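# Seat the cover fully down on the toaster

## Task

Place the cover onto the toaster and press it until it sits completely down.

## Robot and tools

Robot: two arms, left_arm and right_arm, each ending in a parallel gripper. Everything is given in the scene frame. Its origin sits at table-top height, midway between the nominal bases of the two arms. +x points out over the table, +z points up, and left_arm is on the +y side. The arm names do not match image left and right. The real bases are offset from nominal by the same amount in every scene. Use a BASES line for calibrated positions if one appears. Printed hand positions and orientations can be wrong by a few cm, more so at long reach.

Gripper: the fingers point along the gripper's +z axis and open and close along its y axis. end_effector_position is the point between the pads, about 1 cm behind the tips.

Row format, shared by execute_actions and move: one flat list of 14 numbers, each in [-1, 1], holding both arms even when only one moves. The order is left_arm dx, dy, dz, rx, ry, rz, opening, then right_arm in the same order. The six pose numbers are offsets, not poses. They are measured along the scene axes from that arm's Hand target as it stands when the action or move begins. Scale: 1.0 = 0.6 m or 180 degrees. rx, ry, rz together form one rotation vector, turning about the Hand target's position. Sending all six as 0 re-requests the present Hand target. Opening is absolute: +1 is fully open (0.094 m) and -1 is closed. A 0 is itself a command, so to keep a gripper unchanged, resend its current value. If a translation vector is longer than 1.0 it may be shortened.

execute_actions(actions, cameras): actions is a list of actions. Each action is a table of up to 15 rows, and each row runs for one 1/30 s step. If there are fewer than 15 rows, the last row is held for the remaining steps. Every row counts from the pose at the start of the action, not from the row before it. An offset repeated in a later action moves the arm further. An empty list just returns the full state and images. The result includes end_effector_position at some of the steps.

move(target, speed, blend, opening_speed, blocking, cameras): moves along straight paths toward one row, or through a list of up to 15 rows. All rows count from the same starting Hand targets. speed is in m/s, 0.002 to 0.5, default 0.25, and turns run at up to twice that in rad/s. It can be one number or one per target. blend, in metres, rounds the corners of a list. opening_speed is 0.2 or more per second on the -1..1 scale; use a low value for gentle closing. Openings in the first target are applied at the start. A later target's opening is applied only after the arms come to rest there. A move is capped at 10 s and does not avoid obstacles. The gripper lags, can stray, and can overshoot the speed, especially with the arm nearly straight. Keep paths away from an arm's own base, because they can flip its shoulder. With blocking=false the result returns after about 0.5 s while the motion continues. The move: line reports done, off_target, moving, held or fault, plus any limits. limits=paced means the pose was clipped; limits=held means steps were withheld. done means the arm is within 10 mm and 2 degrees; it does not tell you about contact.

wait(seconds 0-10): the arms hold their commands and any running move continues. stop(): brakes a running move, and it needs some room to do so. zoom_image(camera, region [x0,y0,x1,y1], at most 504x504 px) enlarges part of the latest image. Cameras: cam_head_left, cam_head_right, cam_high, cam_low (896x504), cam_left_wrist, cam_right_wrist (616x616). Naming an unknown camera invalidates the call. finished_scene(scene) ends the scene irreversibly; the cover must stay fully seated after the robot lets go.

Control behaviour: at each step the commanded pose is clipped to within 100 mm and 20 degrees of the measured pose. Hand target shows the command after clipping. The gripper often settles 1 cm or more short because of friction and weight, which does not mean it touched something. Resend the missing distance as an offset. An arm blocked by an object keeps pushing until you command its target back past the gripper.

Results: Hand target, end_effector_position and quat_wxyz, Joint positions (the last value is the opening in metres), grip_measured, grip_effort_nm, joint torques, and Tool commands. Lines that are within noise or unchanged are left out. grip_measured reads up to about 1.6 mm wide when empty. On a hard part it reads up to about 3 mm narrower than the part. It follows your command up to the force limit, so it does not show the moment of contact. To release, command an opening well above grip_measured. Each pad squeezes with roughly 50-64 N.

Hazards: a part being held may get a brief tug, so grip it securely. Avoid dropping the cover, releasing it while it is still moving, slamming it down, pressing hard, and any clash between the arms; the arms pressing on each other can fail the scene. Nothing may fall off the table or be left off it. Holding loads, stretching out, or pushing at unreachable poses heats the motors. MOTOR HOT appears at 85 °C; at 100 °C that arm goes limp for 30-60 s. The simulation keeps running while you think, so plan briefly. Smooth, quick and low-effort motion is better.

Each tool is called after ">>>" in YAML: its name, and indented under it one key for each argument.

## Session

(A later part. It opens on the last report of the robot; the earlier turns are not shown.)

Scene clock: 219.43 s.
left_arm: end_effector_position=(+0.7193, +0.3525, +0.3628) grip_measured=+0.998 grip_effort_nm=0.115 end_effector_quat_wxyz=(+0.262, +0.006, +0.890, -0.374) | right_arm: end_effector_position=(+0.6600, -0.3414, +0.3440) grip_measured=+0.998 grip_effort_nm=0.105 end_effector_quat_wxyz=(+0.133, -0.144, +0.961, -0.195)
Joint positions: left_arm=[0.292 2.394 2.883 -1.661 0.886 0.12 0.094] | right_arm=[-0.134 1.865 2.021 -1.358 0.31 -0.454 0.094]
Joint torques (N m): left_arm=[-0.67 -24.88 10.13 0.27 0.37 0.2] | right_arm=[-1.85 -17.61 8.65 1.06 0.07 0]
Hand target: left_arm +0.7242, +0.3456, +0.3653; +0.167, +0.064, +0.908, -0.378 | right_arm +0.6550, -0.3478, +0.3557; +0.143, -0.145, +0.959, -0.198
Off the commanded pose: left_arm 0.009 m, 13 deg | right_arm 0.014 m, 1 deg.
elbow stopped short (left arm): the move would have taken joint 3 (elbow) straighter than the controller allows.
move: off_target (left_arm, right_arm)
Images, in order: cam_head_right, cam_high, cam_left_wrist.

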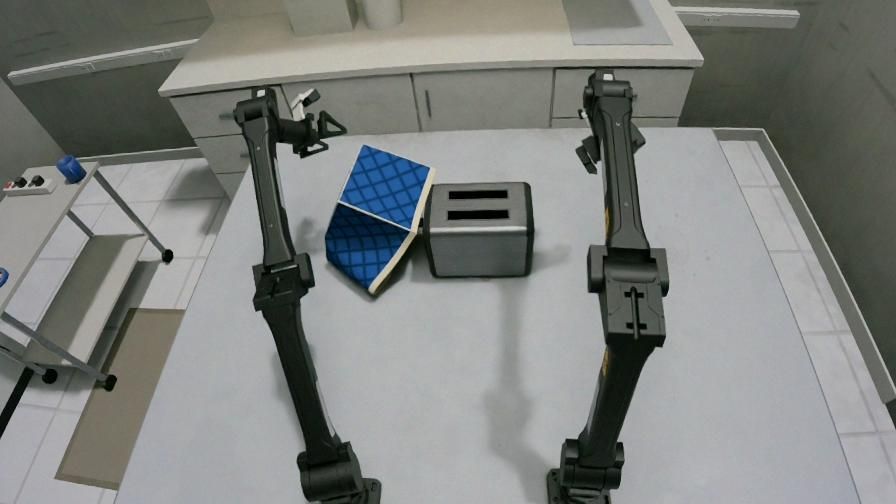

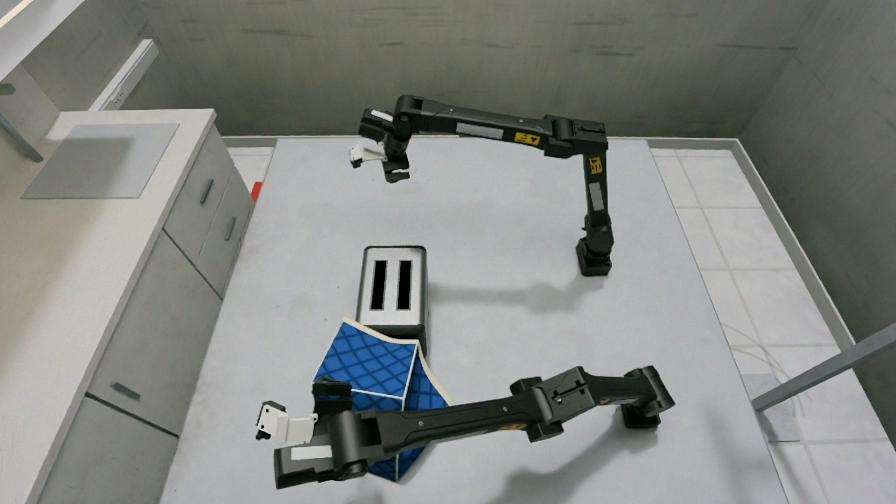

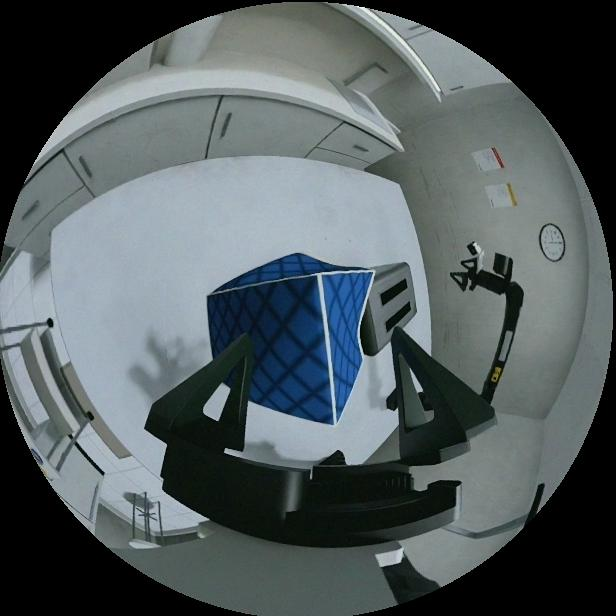

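>>> move:
  target: [0.06,-0.115,-0.085,0,0,0,1,0,0,0,0,0,0,1]
  speed: 0.1
  cameras: ["cam_left_wrist","cam_head_right","cam_high","cam_low"]

Scene clock: 229.57 s.
left_arm: end_effector_position=(+0.7514, +0.2836, +0.3101) grip_measured=+0.998 grip_effort_nm=0.110 end_effector_quat_wxyz=(+0.231, +0.023, +0.896, -0.377) | right_arm: end_effector_position=(+0.6600, -0.3414, +0.3444) grip_measured=+0.998 grip_effort_nm=0.115 end_effector_quat_wxyz=(+0.134, -0.145, +0.961, -0.196)
Joint positions: left_arm=[0.189 2.465 2.883 -1.589 0.85 0.063 0.094] | right_arm=[-0.134 1.865 2.021 -1.357 0.31 -0.454 0.094]
Joint torques (N m): left_arm=[-0.5 -25.82 10.33 1.06 0.39 0.02] | right_arm=[-1.85 -17.73 8.64 1.1 0.07 0.01]
Hand target: left_arm +0.7603, +0.2766, +0.3144; +0.167, +0.064, +0.908, -0.378 | right_arm +0.6550, -0.3478, +0.3557; +0.143, -0.145, +0.959, -0.199
Off the commanded pose: left_arm 0.012 m, 9 deg | right_arm 0.014 m, 1 deg.
elbow stopped short (left arm): the move would have taken joint 3 (elbow) straighter than the controller allows.
move: off_target (left_arm, right_arm)
Images, in order: cam_head_right, cam_high, cam_low, cam_left_wrist.

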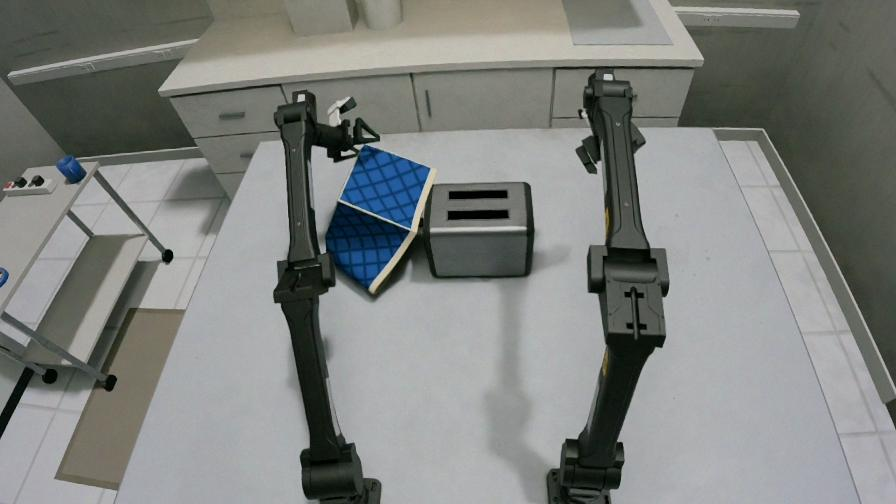

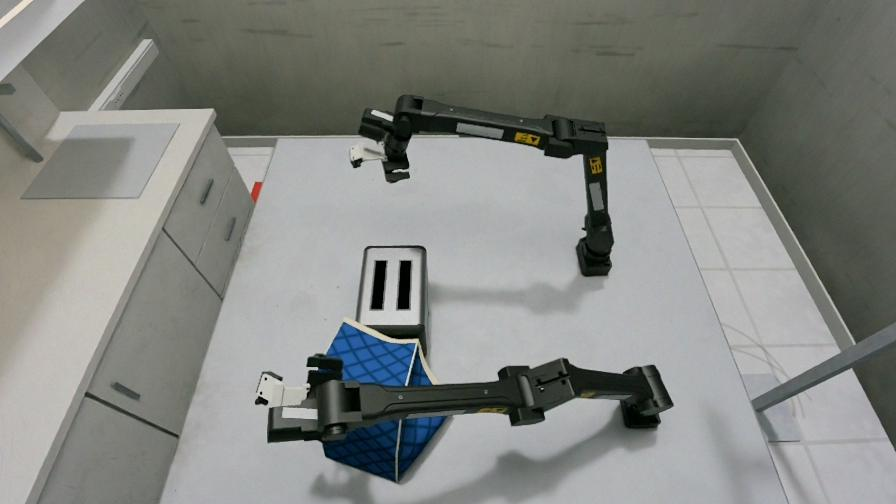

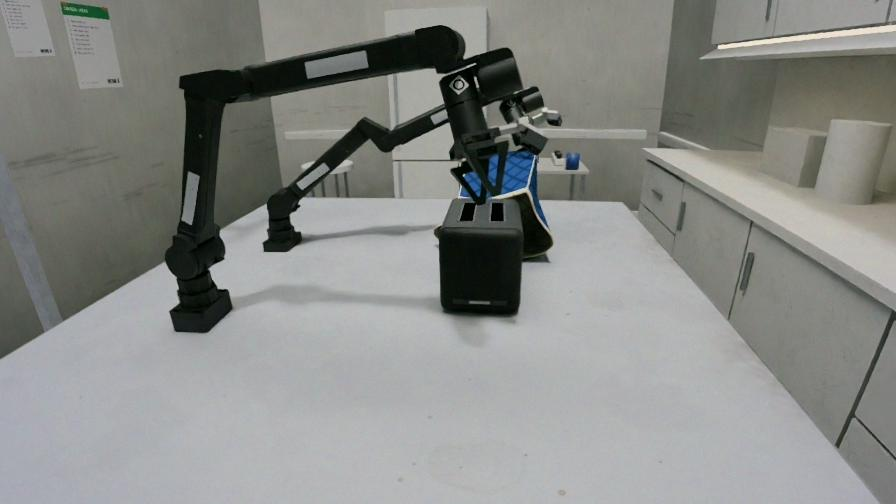

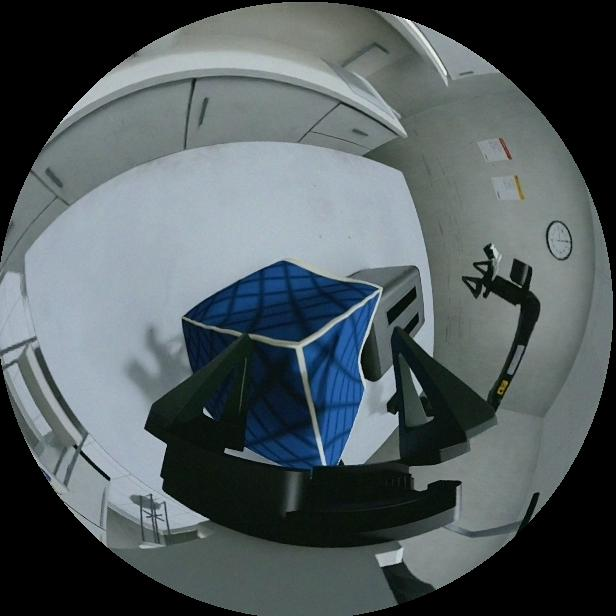

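>>> move:
  target:
    - [0,0.1,0.075,0,0,0,1,0,0,0,0,0,0,1]
    - [-0.13,0.1,0.075,0,0,0,1,0,0,0,0,0,0,1]
  speed: 0.1
  cameras: ["cam_left_wrist","cam_head_right","cam_high"]

Scene clock: 246.23 s.
left_arm: end_effector_position=(+0.6918, +0.3287, +0.3316) grip_measured=+0.998 grip_effort_nm=0.105 end_effector_quat_wxyz=(+0.206, +0.032, +0.902, -0.378) | right_arm: end_effector_position=(+0.6600, -0.3414, +0.3444) grip_measured=+0.998 grip_effort_nm=0.110 end_effector_quat_wxyz=(+0.133, -0.145, +0.961, -0.196)
Joint positions: left_arm=[0.269 2.287 2.625 -1.68 0.868 0.239 0.094] | right_arm=[-0.134 1.865 2.021 -1.357 0.31 -0.455 0.094]
Joint torques (N m): left_arm=[0.79 -29.1 7.43 -0.05 0.41 0.23] | right_arm=[-1.9 -17.55 8.68 1.09 0.07 0]
Heat: left arm: hottest elbow 37 °C; right arm: hottest shoulder 39 °C.
Hand target: left_arm +0.6823, +0.3367, +0.3591; +0.167, +0.064, +0.908, -0.378 | right_arm +0.6550, -0.3478, +0.3557; +0.143, -0.145, +0.959, -0.199
Off the commanded pose: left_arm 0.030 m, 6 deg | right_arm 0.014 m, 1 deg.
elbow stopped short (left arm): the move would have taken joint 3 (elbow) straighter than the controller allows.
joint sent to its limit (left arm) — joint 4 (wrist pitch), lower limit. The joint targets are off in orientation, not in position.
move: off_target (left_arm, right_arm)
Images, in order: cam_head_right, cam_high, cam_left_wrist.

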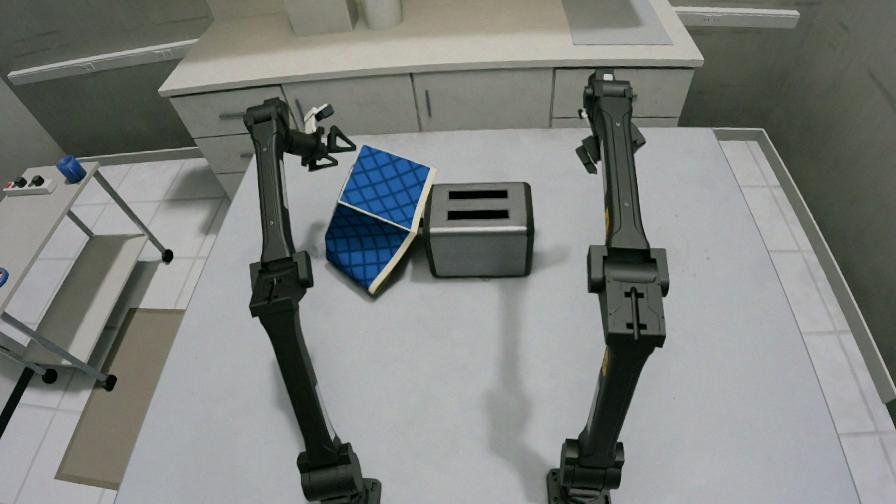

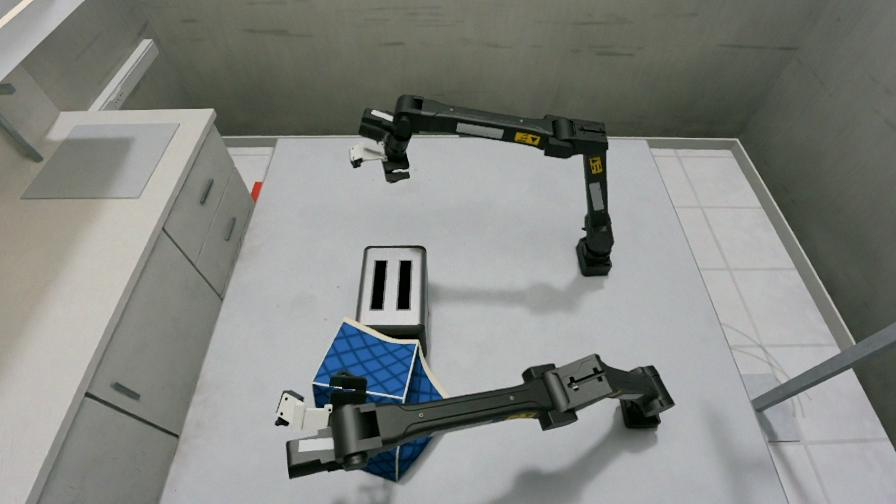

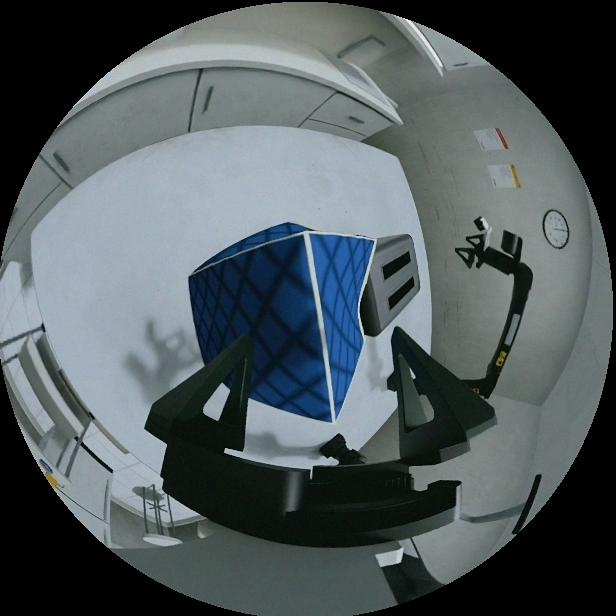

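>>> move:
  target: [0.045,-0.083,-0.09,0,0,0,1,0,0,0,0,0,0,1]
  speed: 0.08
  cameras: ["cam_left_wrist","cam_head_right","cam_high"]

Scene clock: 252.80 s.
left_arm: end_effector_position=(+0.7042, +0.2919, +0.2958) grip_measured=+0.998 grip_effort_nm=0.105 end_effector_quat_wxyz=(+0.176, +0.049, +0.907, -0.379) | right_arm: end_effector_position=(+0.6600, -0.3414, +0.3444) grip_measured=+0.998 grip_effort_nm=0.110 end_effector_quat_wxyz=(+0.133, -0.145, +0.961, -0.196)
Joint positions: left_arm=[0.212 2.34 2.637 -1.681 0.846 0.24 0.094] | right_arm=[-0.134 1.865 2.021 -1.357 0.31 -0.455 0.094]
Joint torques (N m): left_arm=[-0.44 -25.7 10.67 -0.12 0.41 0.1] | right_arm=[-1.85 -17.85 8.66 1.1 0.07 0.01]
Hand target: left_arm +0.7092, +0.2869, +0.3052; +0.167, +0.064, +0.908, -0.378 | right_arm +0.6550, -0.3478, +0.3557; +0.143, -0.145, +0.959, -0.199
Off the commanded pose: left_arm 0.012 m, 2 deg | right_arm 0.014 m, 1 deg.
joint sent to its limit (left arm) — joint 4 (wrist pitch), lower limit. The joint targets still meet the commanded pose.
move: off_target (left_arm, right_arm)
Images, in order: cam_head_right, cam_high, cam_left_wrist.

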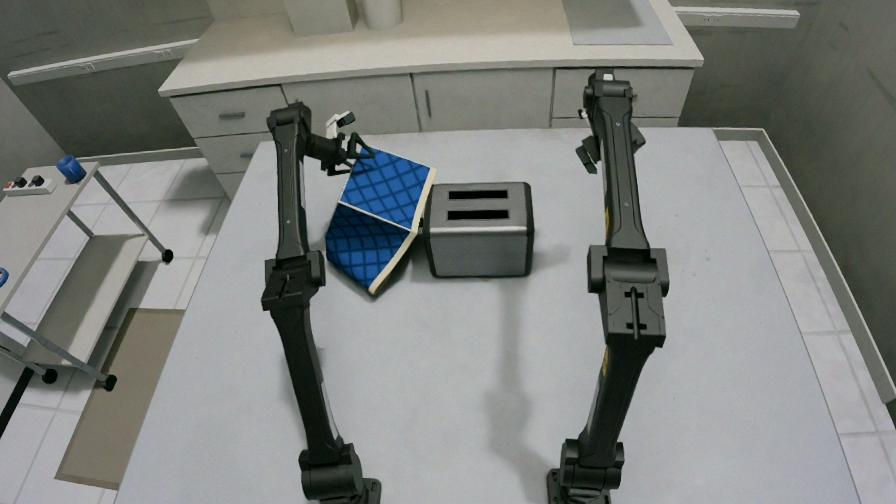

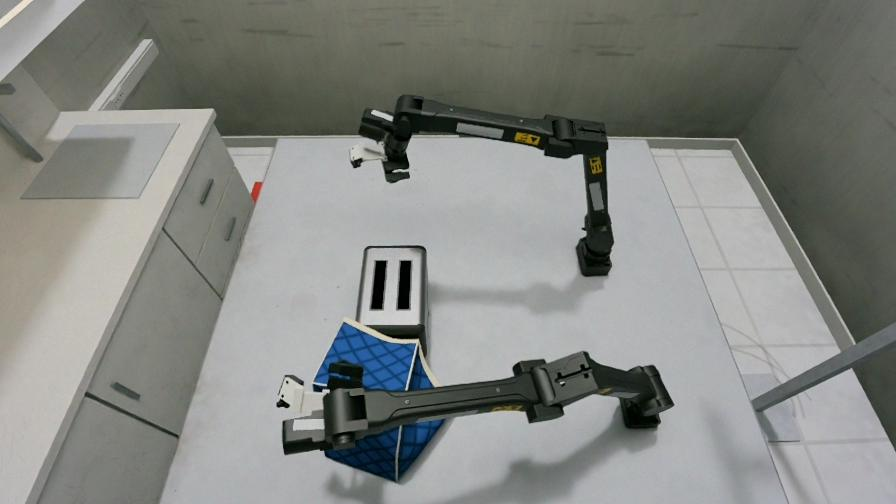

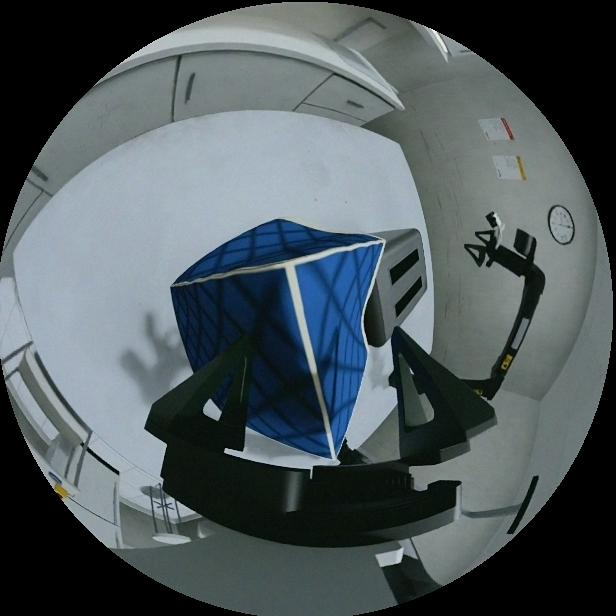

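>>> move:
  target: [0.0,-0.028,-0.045,0,0,0,1,0,0,0,0,0,0,1]
  speed: 0.06
  cameras: ["cam_left_wrist","cam_head_right","cam_high"]

Scene clock: 257.83 s.
left_arm: end_effector_position=(+0.7050, +0.2790, +0.2827) grip_measured=+0.998 grip_effort_nm=0.105 end_effector_quat_wxyz=(+0.164, +0.053, +0.909, -0.380) | right_arm: end_effector_position=(+0.6600, -0.3414, +0.3444) grip_measured=+0.998 grip_effort_nm=0.100 end_effector_quat_wxyz=(+0.133, -0.145, +0.961, -0.196)
Joint positions: left_arm=[0.194 2.34 2.605 -1.666 0.84 0.24 0.094] | right_arm=[-0.134 1.865 2.021 -1.357 0.31 -0.455 0.094]
Joint torques (N m): left_arm=[-0.85 -26.46 7.53 0.62 0.43 0.17] | right_arm=[-1.9 -17.55 8.59 1.1 0.08 0]
Hand target: left_arm +0.7093, +0.2700, +0.2783; +0.167, +0.064, +0.908, -0.378 | right_arm +0.6550, -0.3478, +0.3557; +0.143, -0.145, +0.959, -0.199
Off the commanded pose: left_arm 0.011 m, 1 deg | right_arm 0.014 m, 1 deg.
move: off_target (left_arm, right_arm)
Images, in order: cam_head_right, cam_high, cam_left_wrist.

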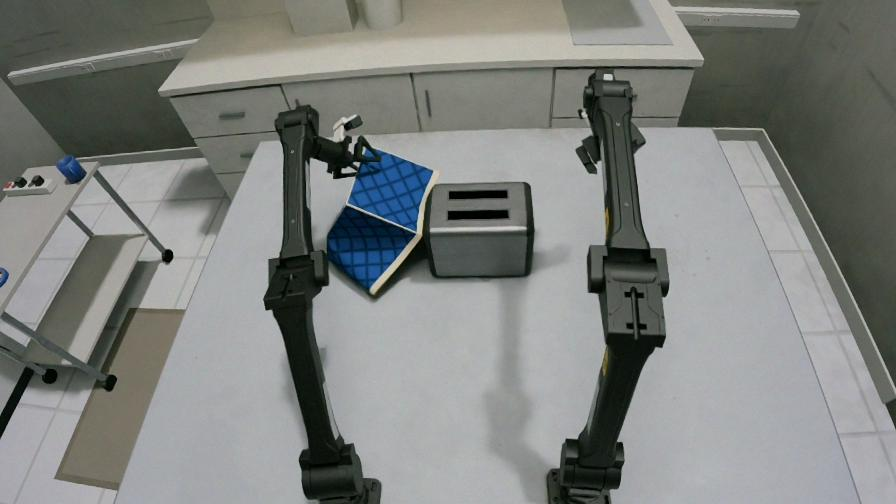

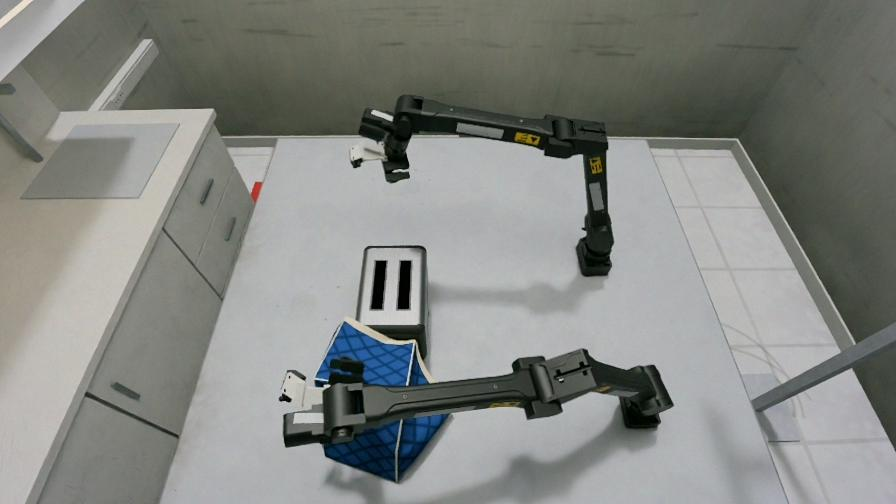

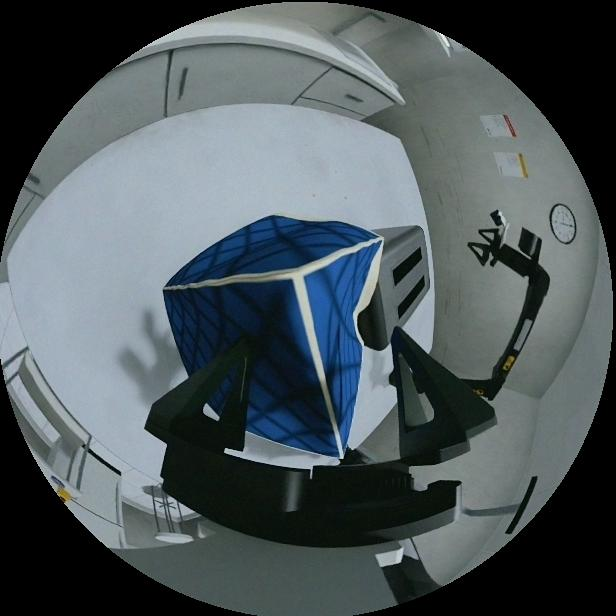

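>>> move:
  target: [0.0,-0.01,0.0,0,0,0,-1,0,0,0,0,0,0,1]
  opening_speed: 0.5
  cameras: ["cam_left_wrist","cam_head_right","cam_high"]

Scene clock: 264.57 s.
left_arm: end_effector_position=(+0.7068, +0.2763, +0.2738) grip_measured=-0.885 grip_effort_nm=-0.984 end_effector_quat_wxyz=(+0.162, +0.055, +0.910, -0.379) | right_arm: end_effector_position=(+0.6600, -0.3414, +0.3444) grip_measured=+0.998 grip_effort_nm=0.115 end_effector_quat_wxyz=(+0.133, -0.145, +0.961, -0.196)
Joint positions: left_arm=[0.189 2.34 2.583 -1.645 0.837 0.24 0.005] | right_arm=[-0.134 1.865 2.021 -1.357 0.31 -0.455 0.094]
Joint torques (N m): left_arm=[-1.55 -27.28 7.54 0.61 0.51 0.07] | right_arm=[-1.96 -17.61 8.62 1.1 0.08 0.01]
Hand target: left_arm +0.7093, +0.2640, +0.2782; +0.167, +0.064, +0.908, -0.378 | right_arm +0.6550, -0.3478, +0.3557; +0.143, -0.145, +0.959, -0.199
Off the commanded pose: left_arm 0.013 m, 1 deg | right_arm 0.014 m, 1 deg.
move: off_target (left_arm, right_arm)
Images, in order: cam_head_right, cam_high, cam_left_wrist.

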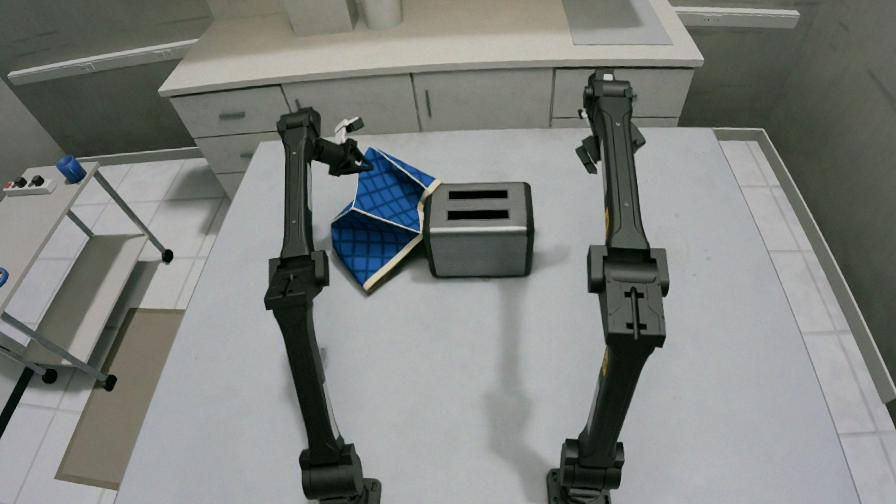

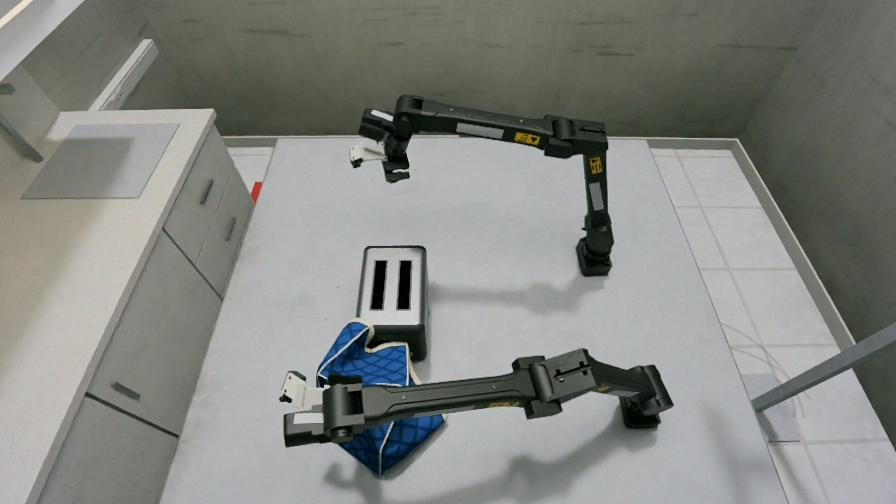

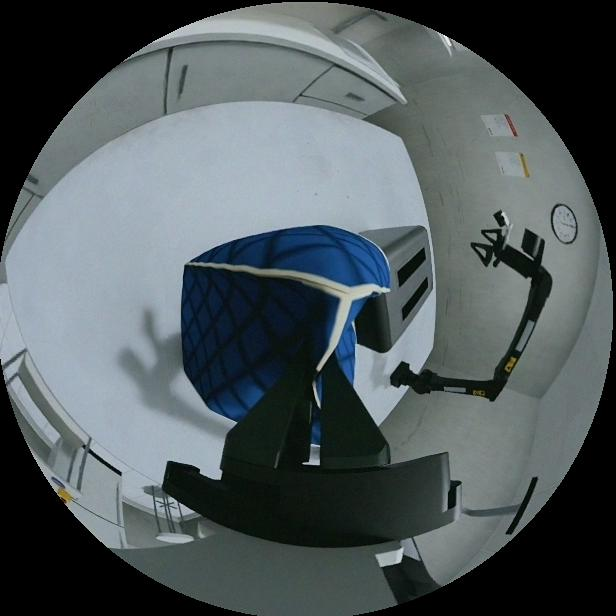

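>>> move:
  target:
    - [0,0.06,0.05,0,0,0,-1,0,0,0,0,0,0,1]
    - [0,0.1,0.25,0,0,0,-1,0,0,0,0,0,0,1]
    - [-0.45,0.1,0.25,0,0,0,-1,0,-0.05,0,0,0,0,1]
  speed: [0.08,0.12,0.15]
  blend: [0.02,0.03,0]

Scene clock: 278.40 s.
left_arm: end_effector_position=(+0.4470, +0.3194, +0.4137) grip_measured=-0.887 grip_effort_nm=-1.023 end_effector_quat_wxyz=(+0.203, +0.037, +0.907, -0.366) | right_arm: end_effector_position=(+0.6566, -0.3710, +0.3444) grip_measured=+0.998 grip_effort_nm=0.105 end_effector_quat_wxyz=(+0.132, -0.145, +0.961, -0.195)
Joint positions: left_arm=[0.386 1.553 1.751 -1.682 0.86 0.433 0.005] | right_arm=[-0.184 1.865 2.021 -1.346 0.291 -0.502 0.094]
Joint torques (N m): left_arm=[1.14 -17.49 7.72 -0.09 0.56 0.17] | right_arm=[-1.79 -17.26 9.69 1.16 0.05 0.01]
Hand target: left_arm +0.4393, +0.3241, +0.4280; +0.166, +0.064, +0.908, -0.378 | right_arm +0.6550, -0.3778, +0.3557; +0.143, -0.145, +0.959, -0.198
Off the commanded pose: left_arm 0.017 m, 5 deg | right_arm 0.013 m, 1 deg.
joint sent to its limit (left arm) — joint 4 (wrist pitch), lower limit. The joint targets are off in orientation, not in position.
move: off_target (left_arm, right_arm)

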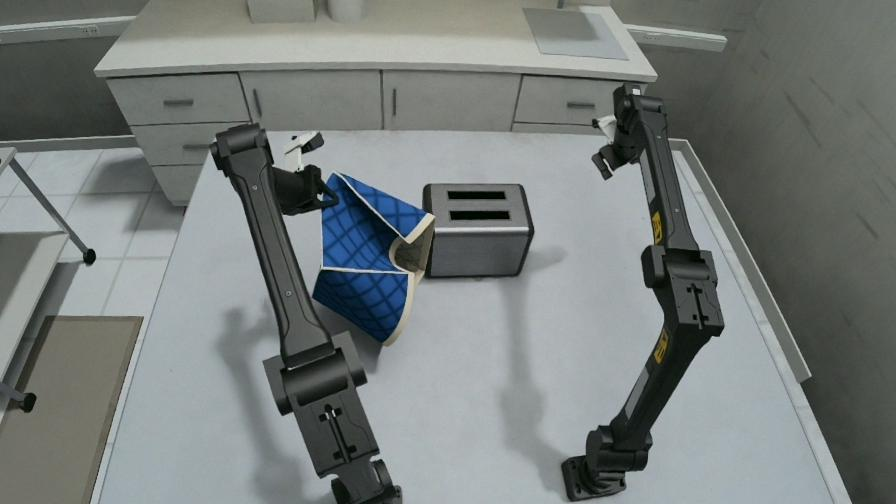

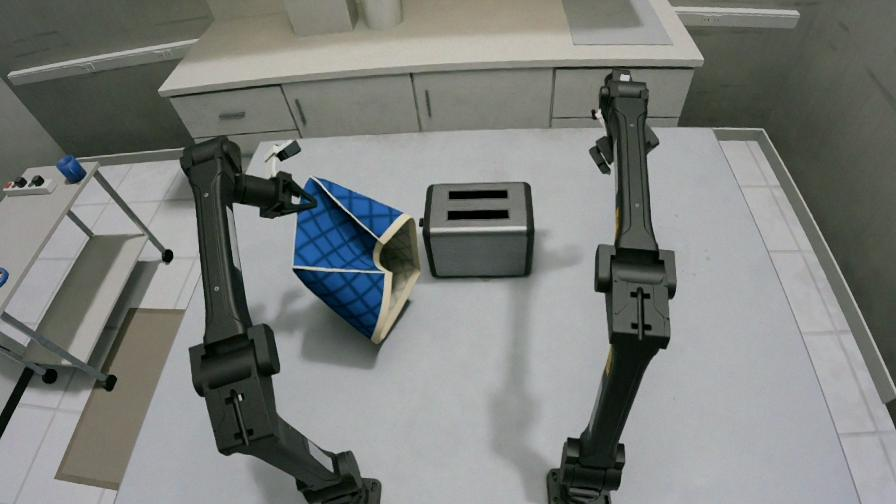

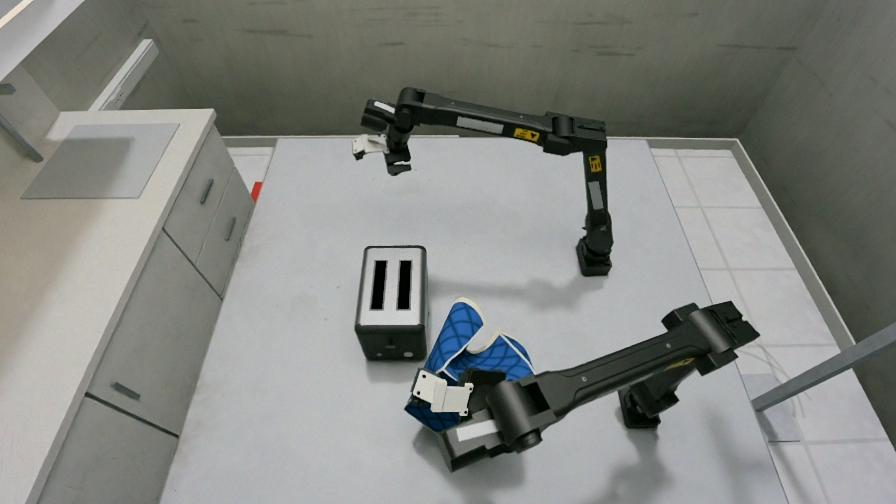

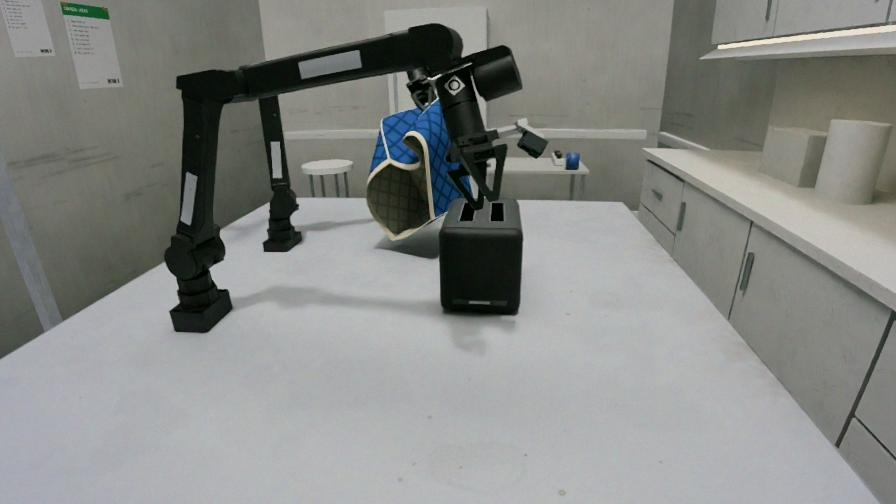

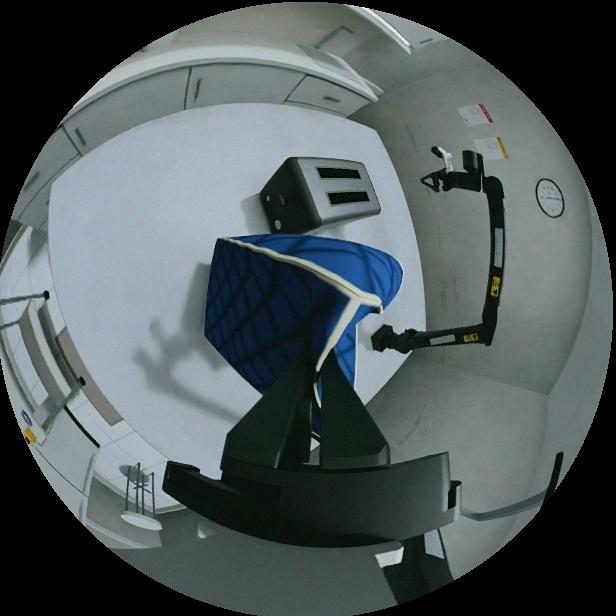

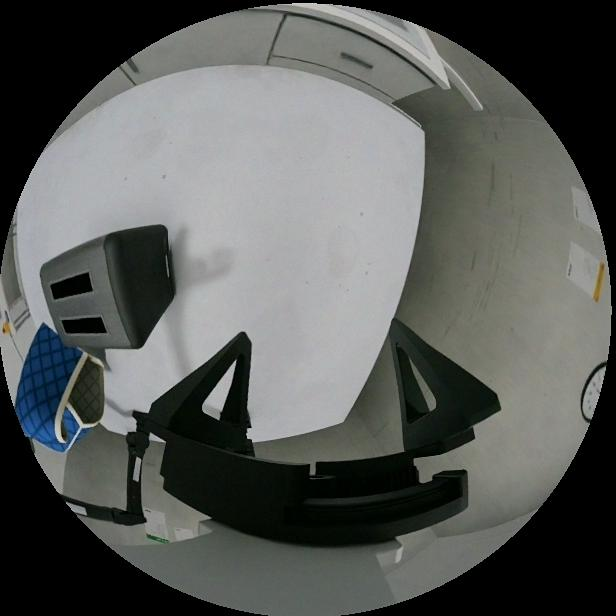

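>>> move:
  target:
    - [-0.05,-0.3,0.0,0.31,0,0.08,-1,0,-0.05,0,0,0,0,1]
    - [-0.07,-0.74,-0.3,0.31,0,0.08,-1,0,-0.15,0,0,0,0,1]
  speed: 0.12

Scene clock: 292.63 s.
left_arm: end_effector_position=(+0.3883, -0.1022, +0.2386) grip_measured=-0.887 grip_effort_nm=-1.028 end_effector_quat_wxyz=(+0.144, +0.030, +0.981, +0.128) | right_arm: end_effector_position=(+0.6402, -0.4562, +0.3461) grip_measured=+0.998 grip_effort_nm=0.105 end_effector_quat_wxyz=(+0.128, -0.145, +0.962, -0.191)
Joint positions: left_arm=[-0.821 1.791 1.721 -1.477 -0.388 -0.751 0.005] | right_arm=[-0.329 1.874 2.039 -1.331 0.231 -0.639 0.094]
Joint torques (N m): left_arm=[-0.67 -17.32 10.74 0.44 -0.4 -0.11] | right_arm=[-1.73 -14.1 14.89 1.14 -0.01 0]
Hand target: left_arm +0.3973, -0.1199, +0.2482; +0.162, +0.025, +0.980, +0.113 | right_arm +0.6551, -0.4678, +0.3555; +0.143, -0.145, +0.959, -0.198
Off the commanded pose: left_arm 0.022 m, 3 deg | right_arm 0.021 m, 2 deg.
move: off_target (left_arm, right_arm)

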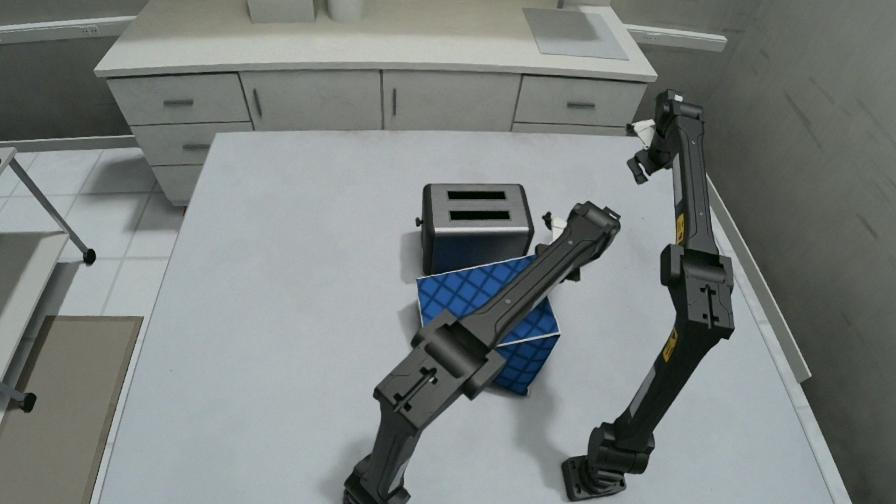

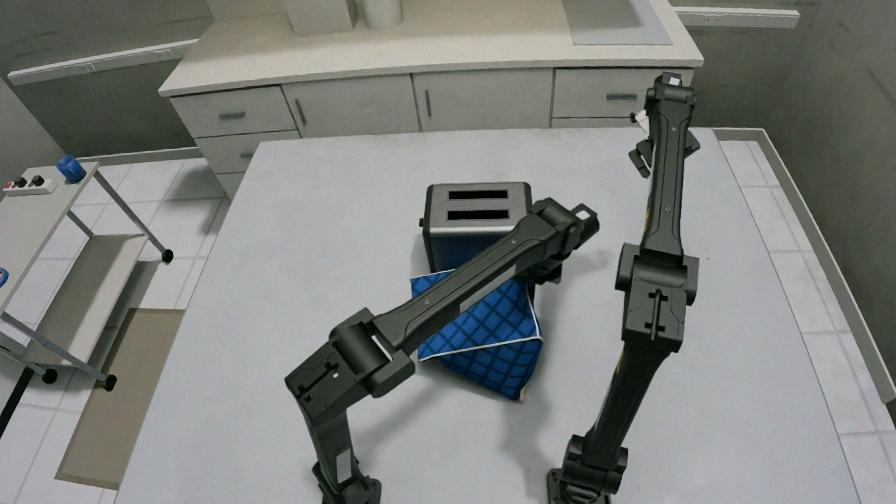

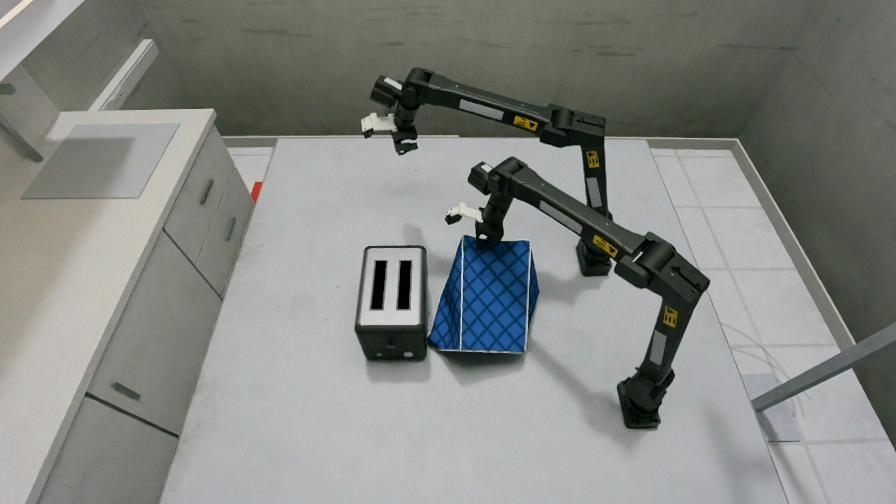

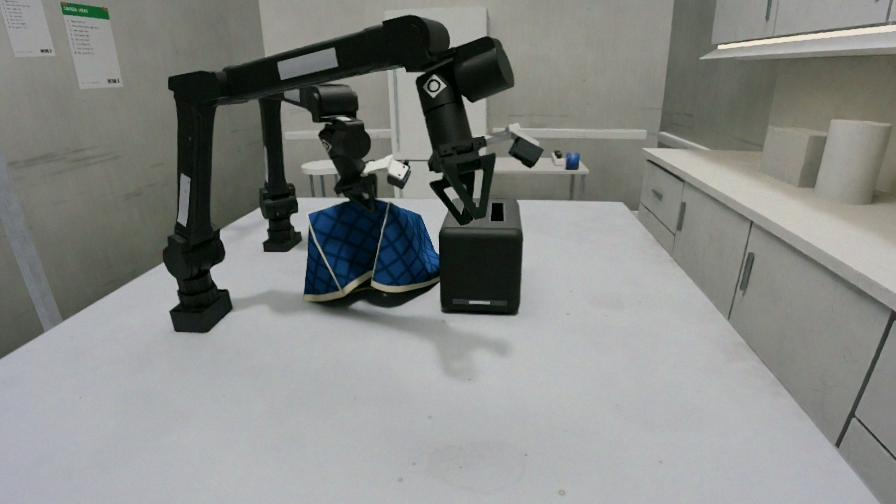

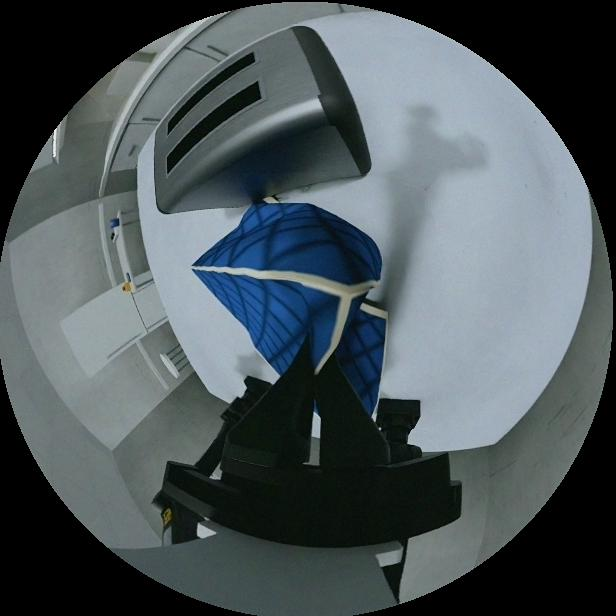

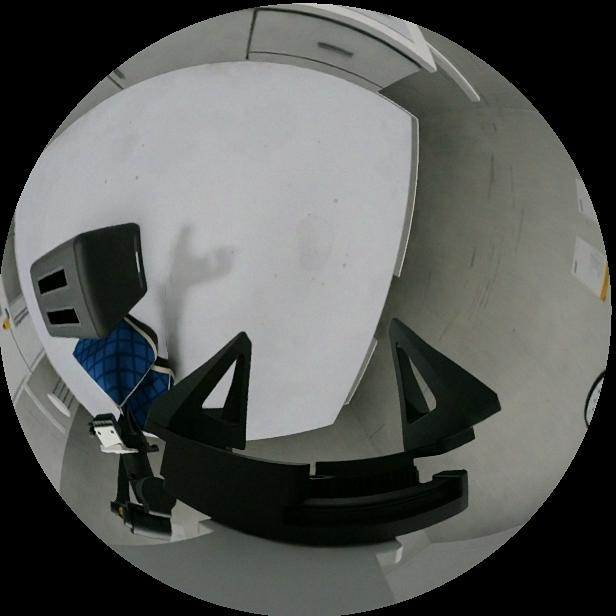

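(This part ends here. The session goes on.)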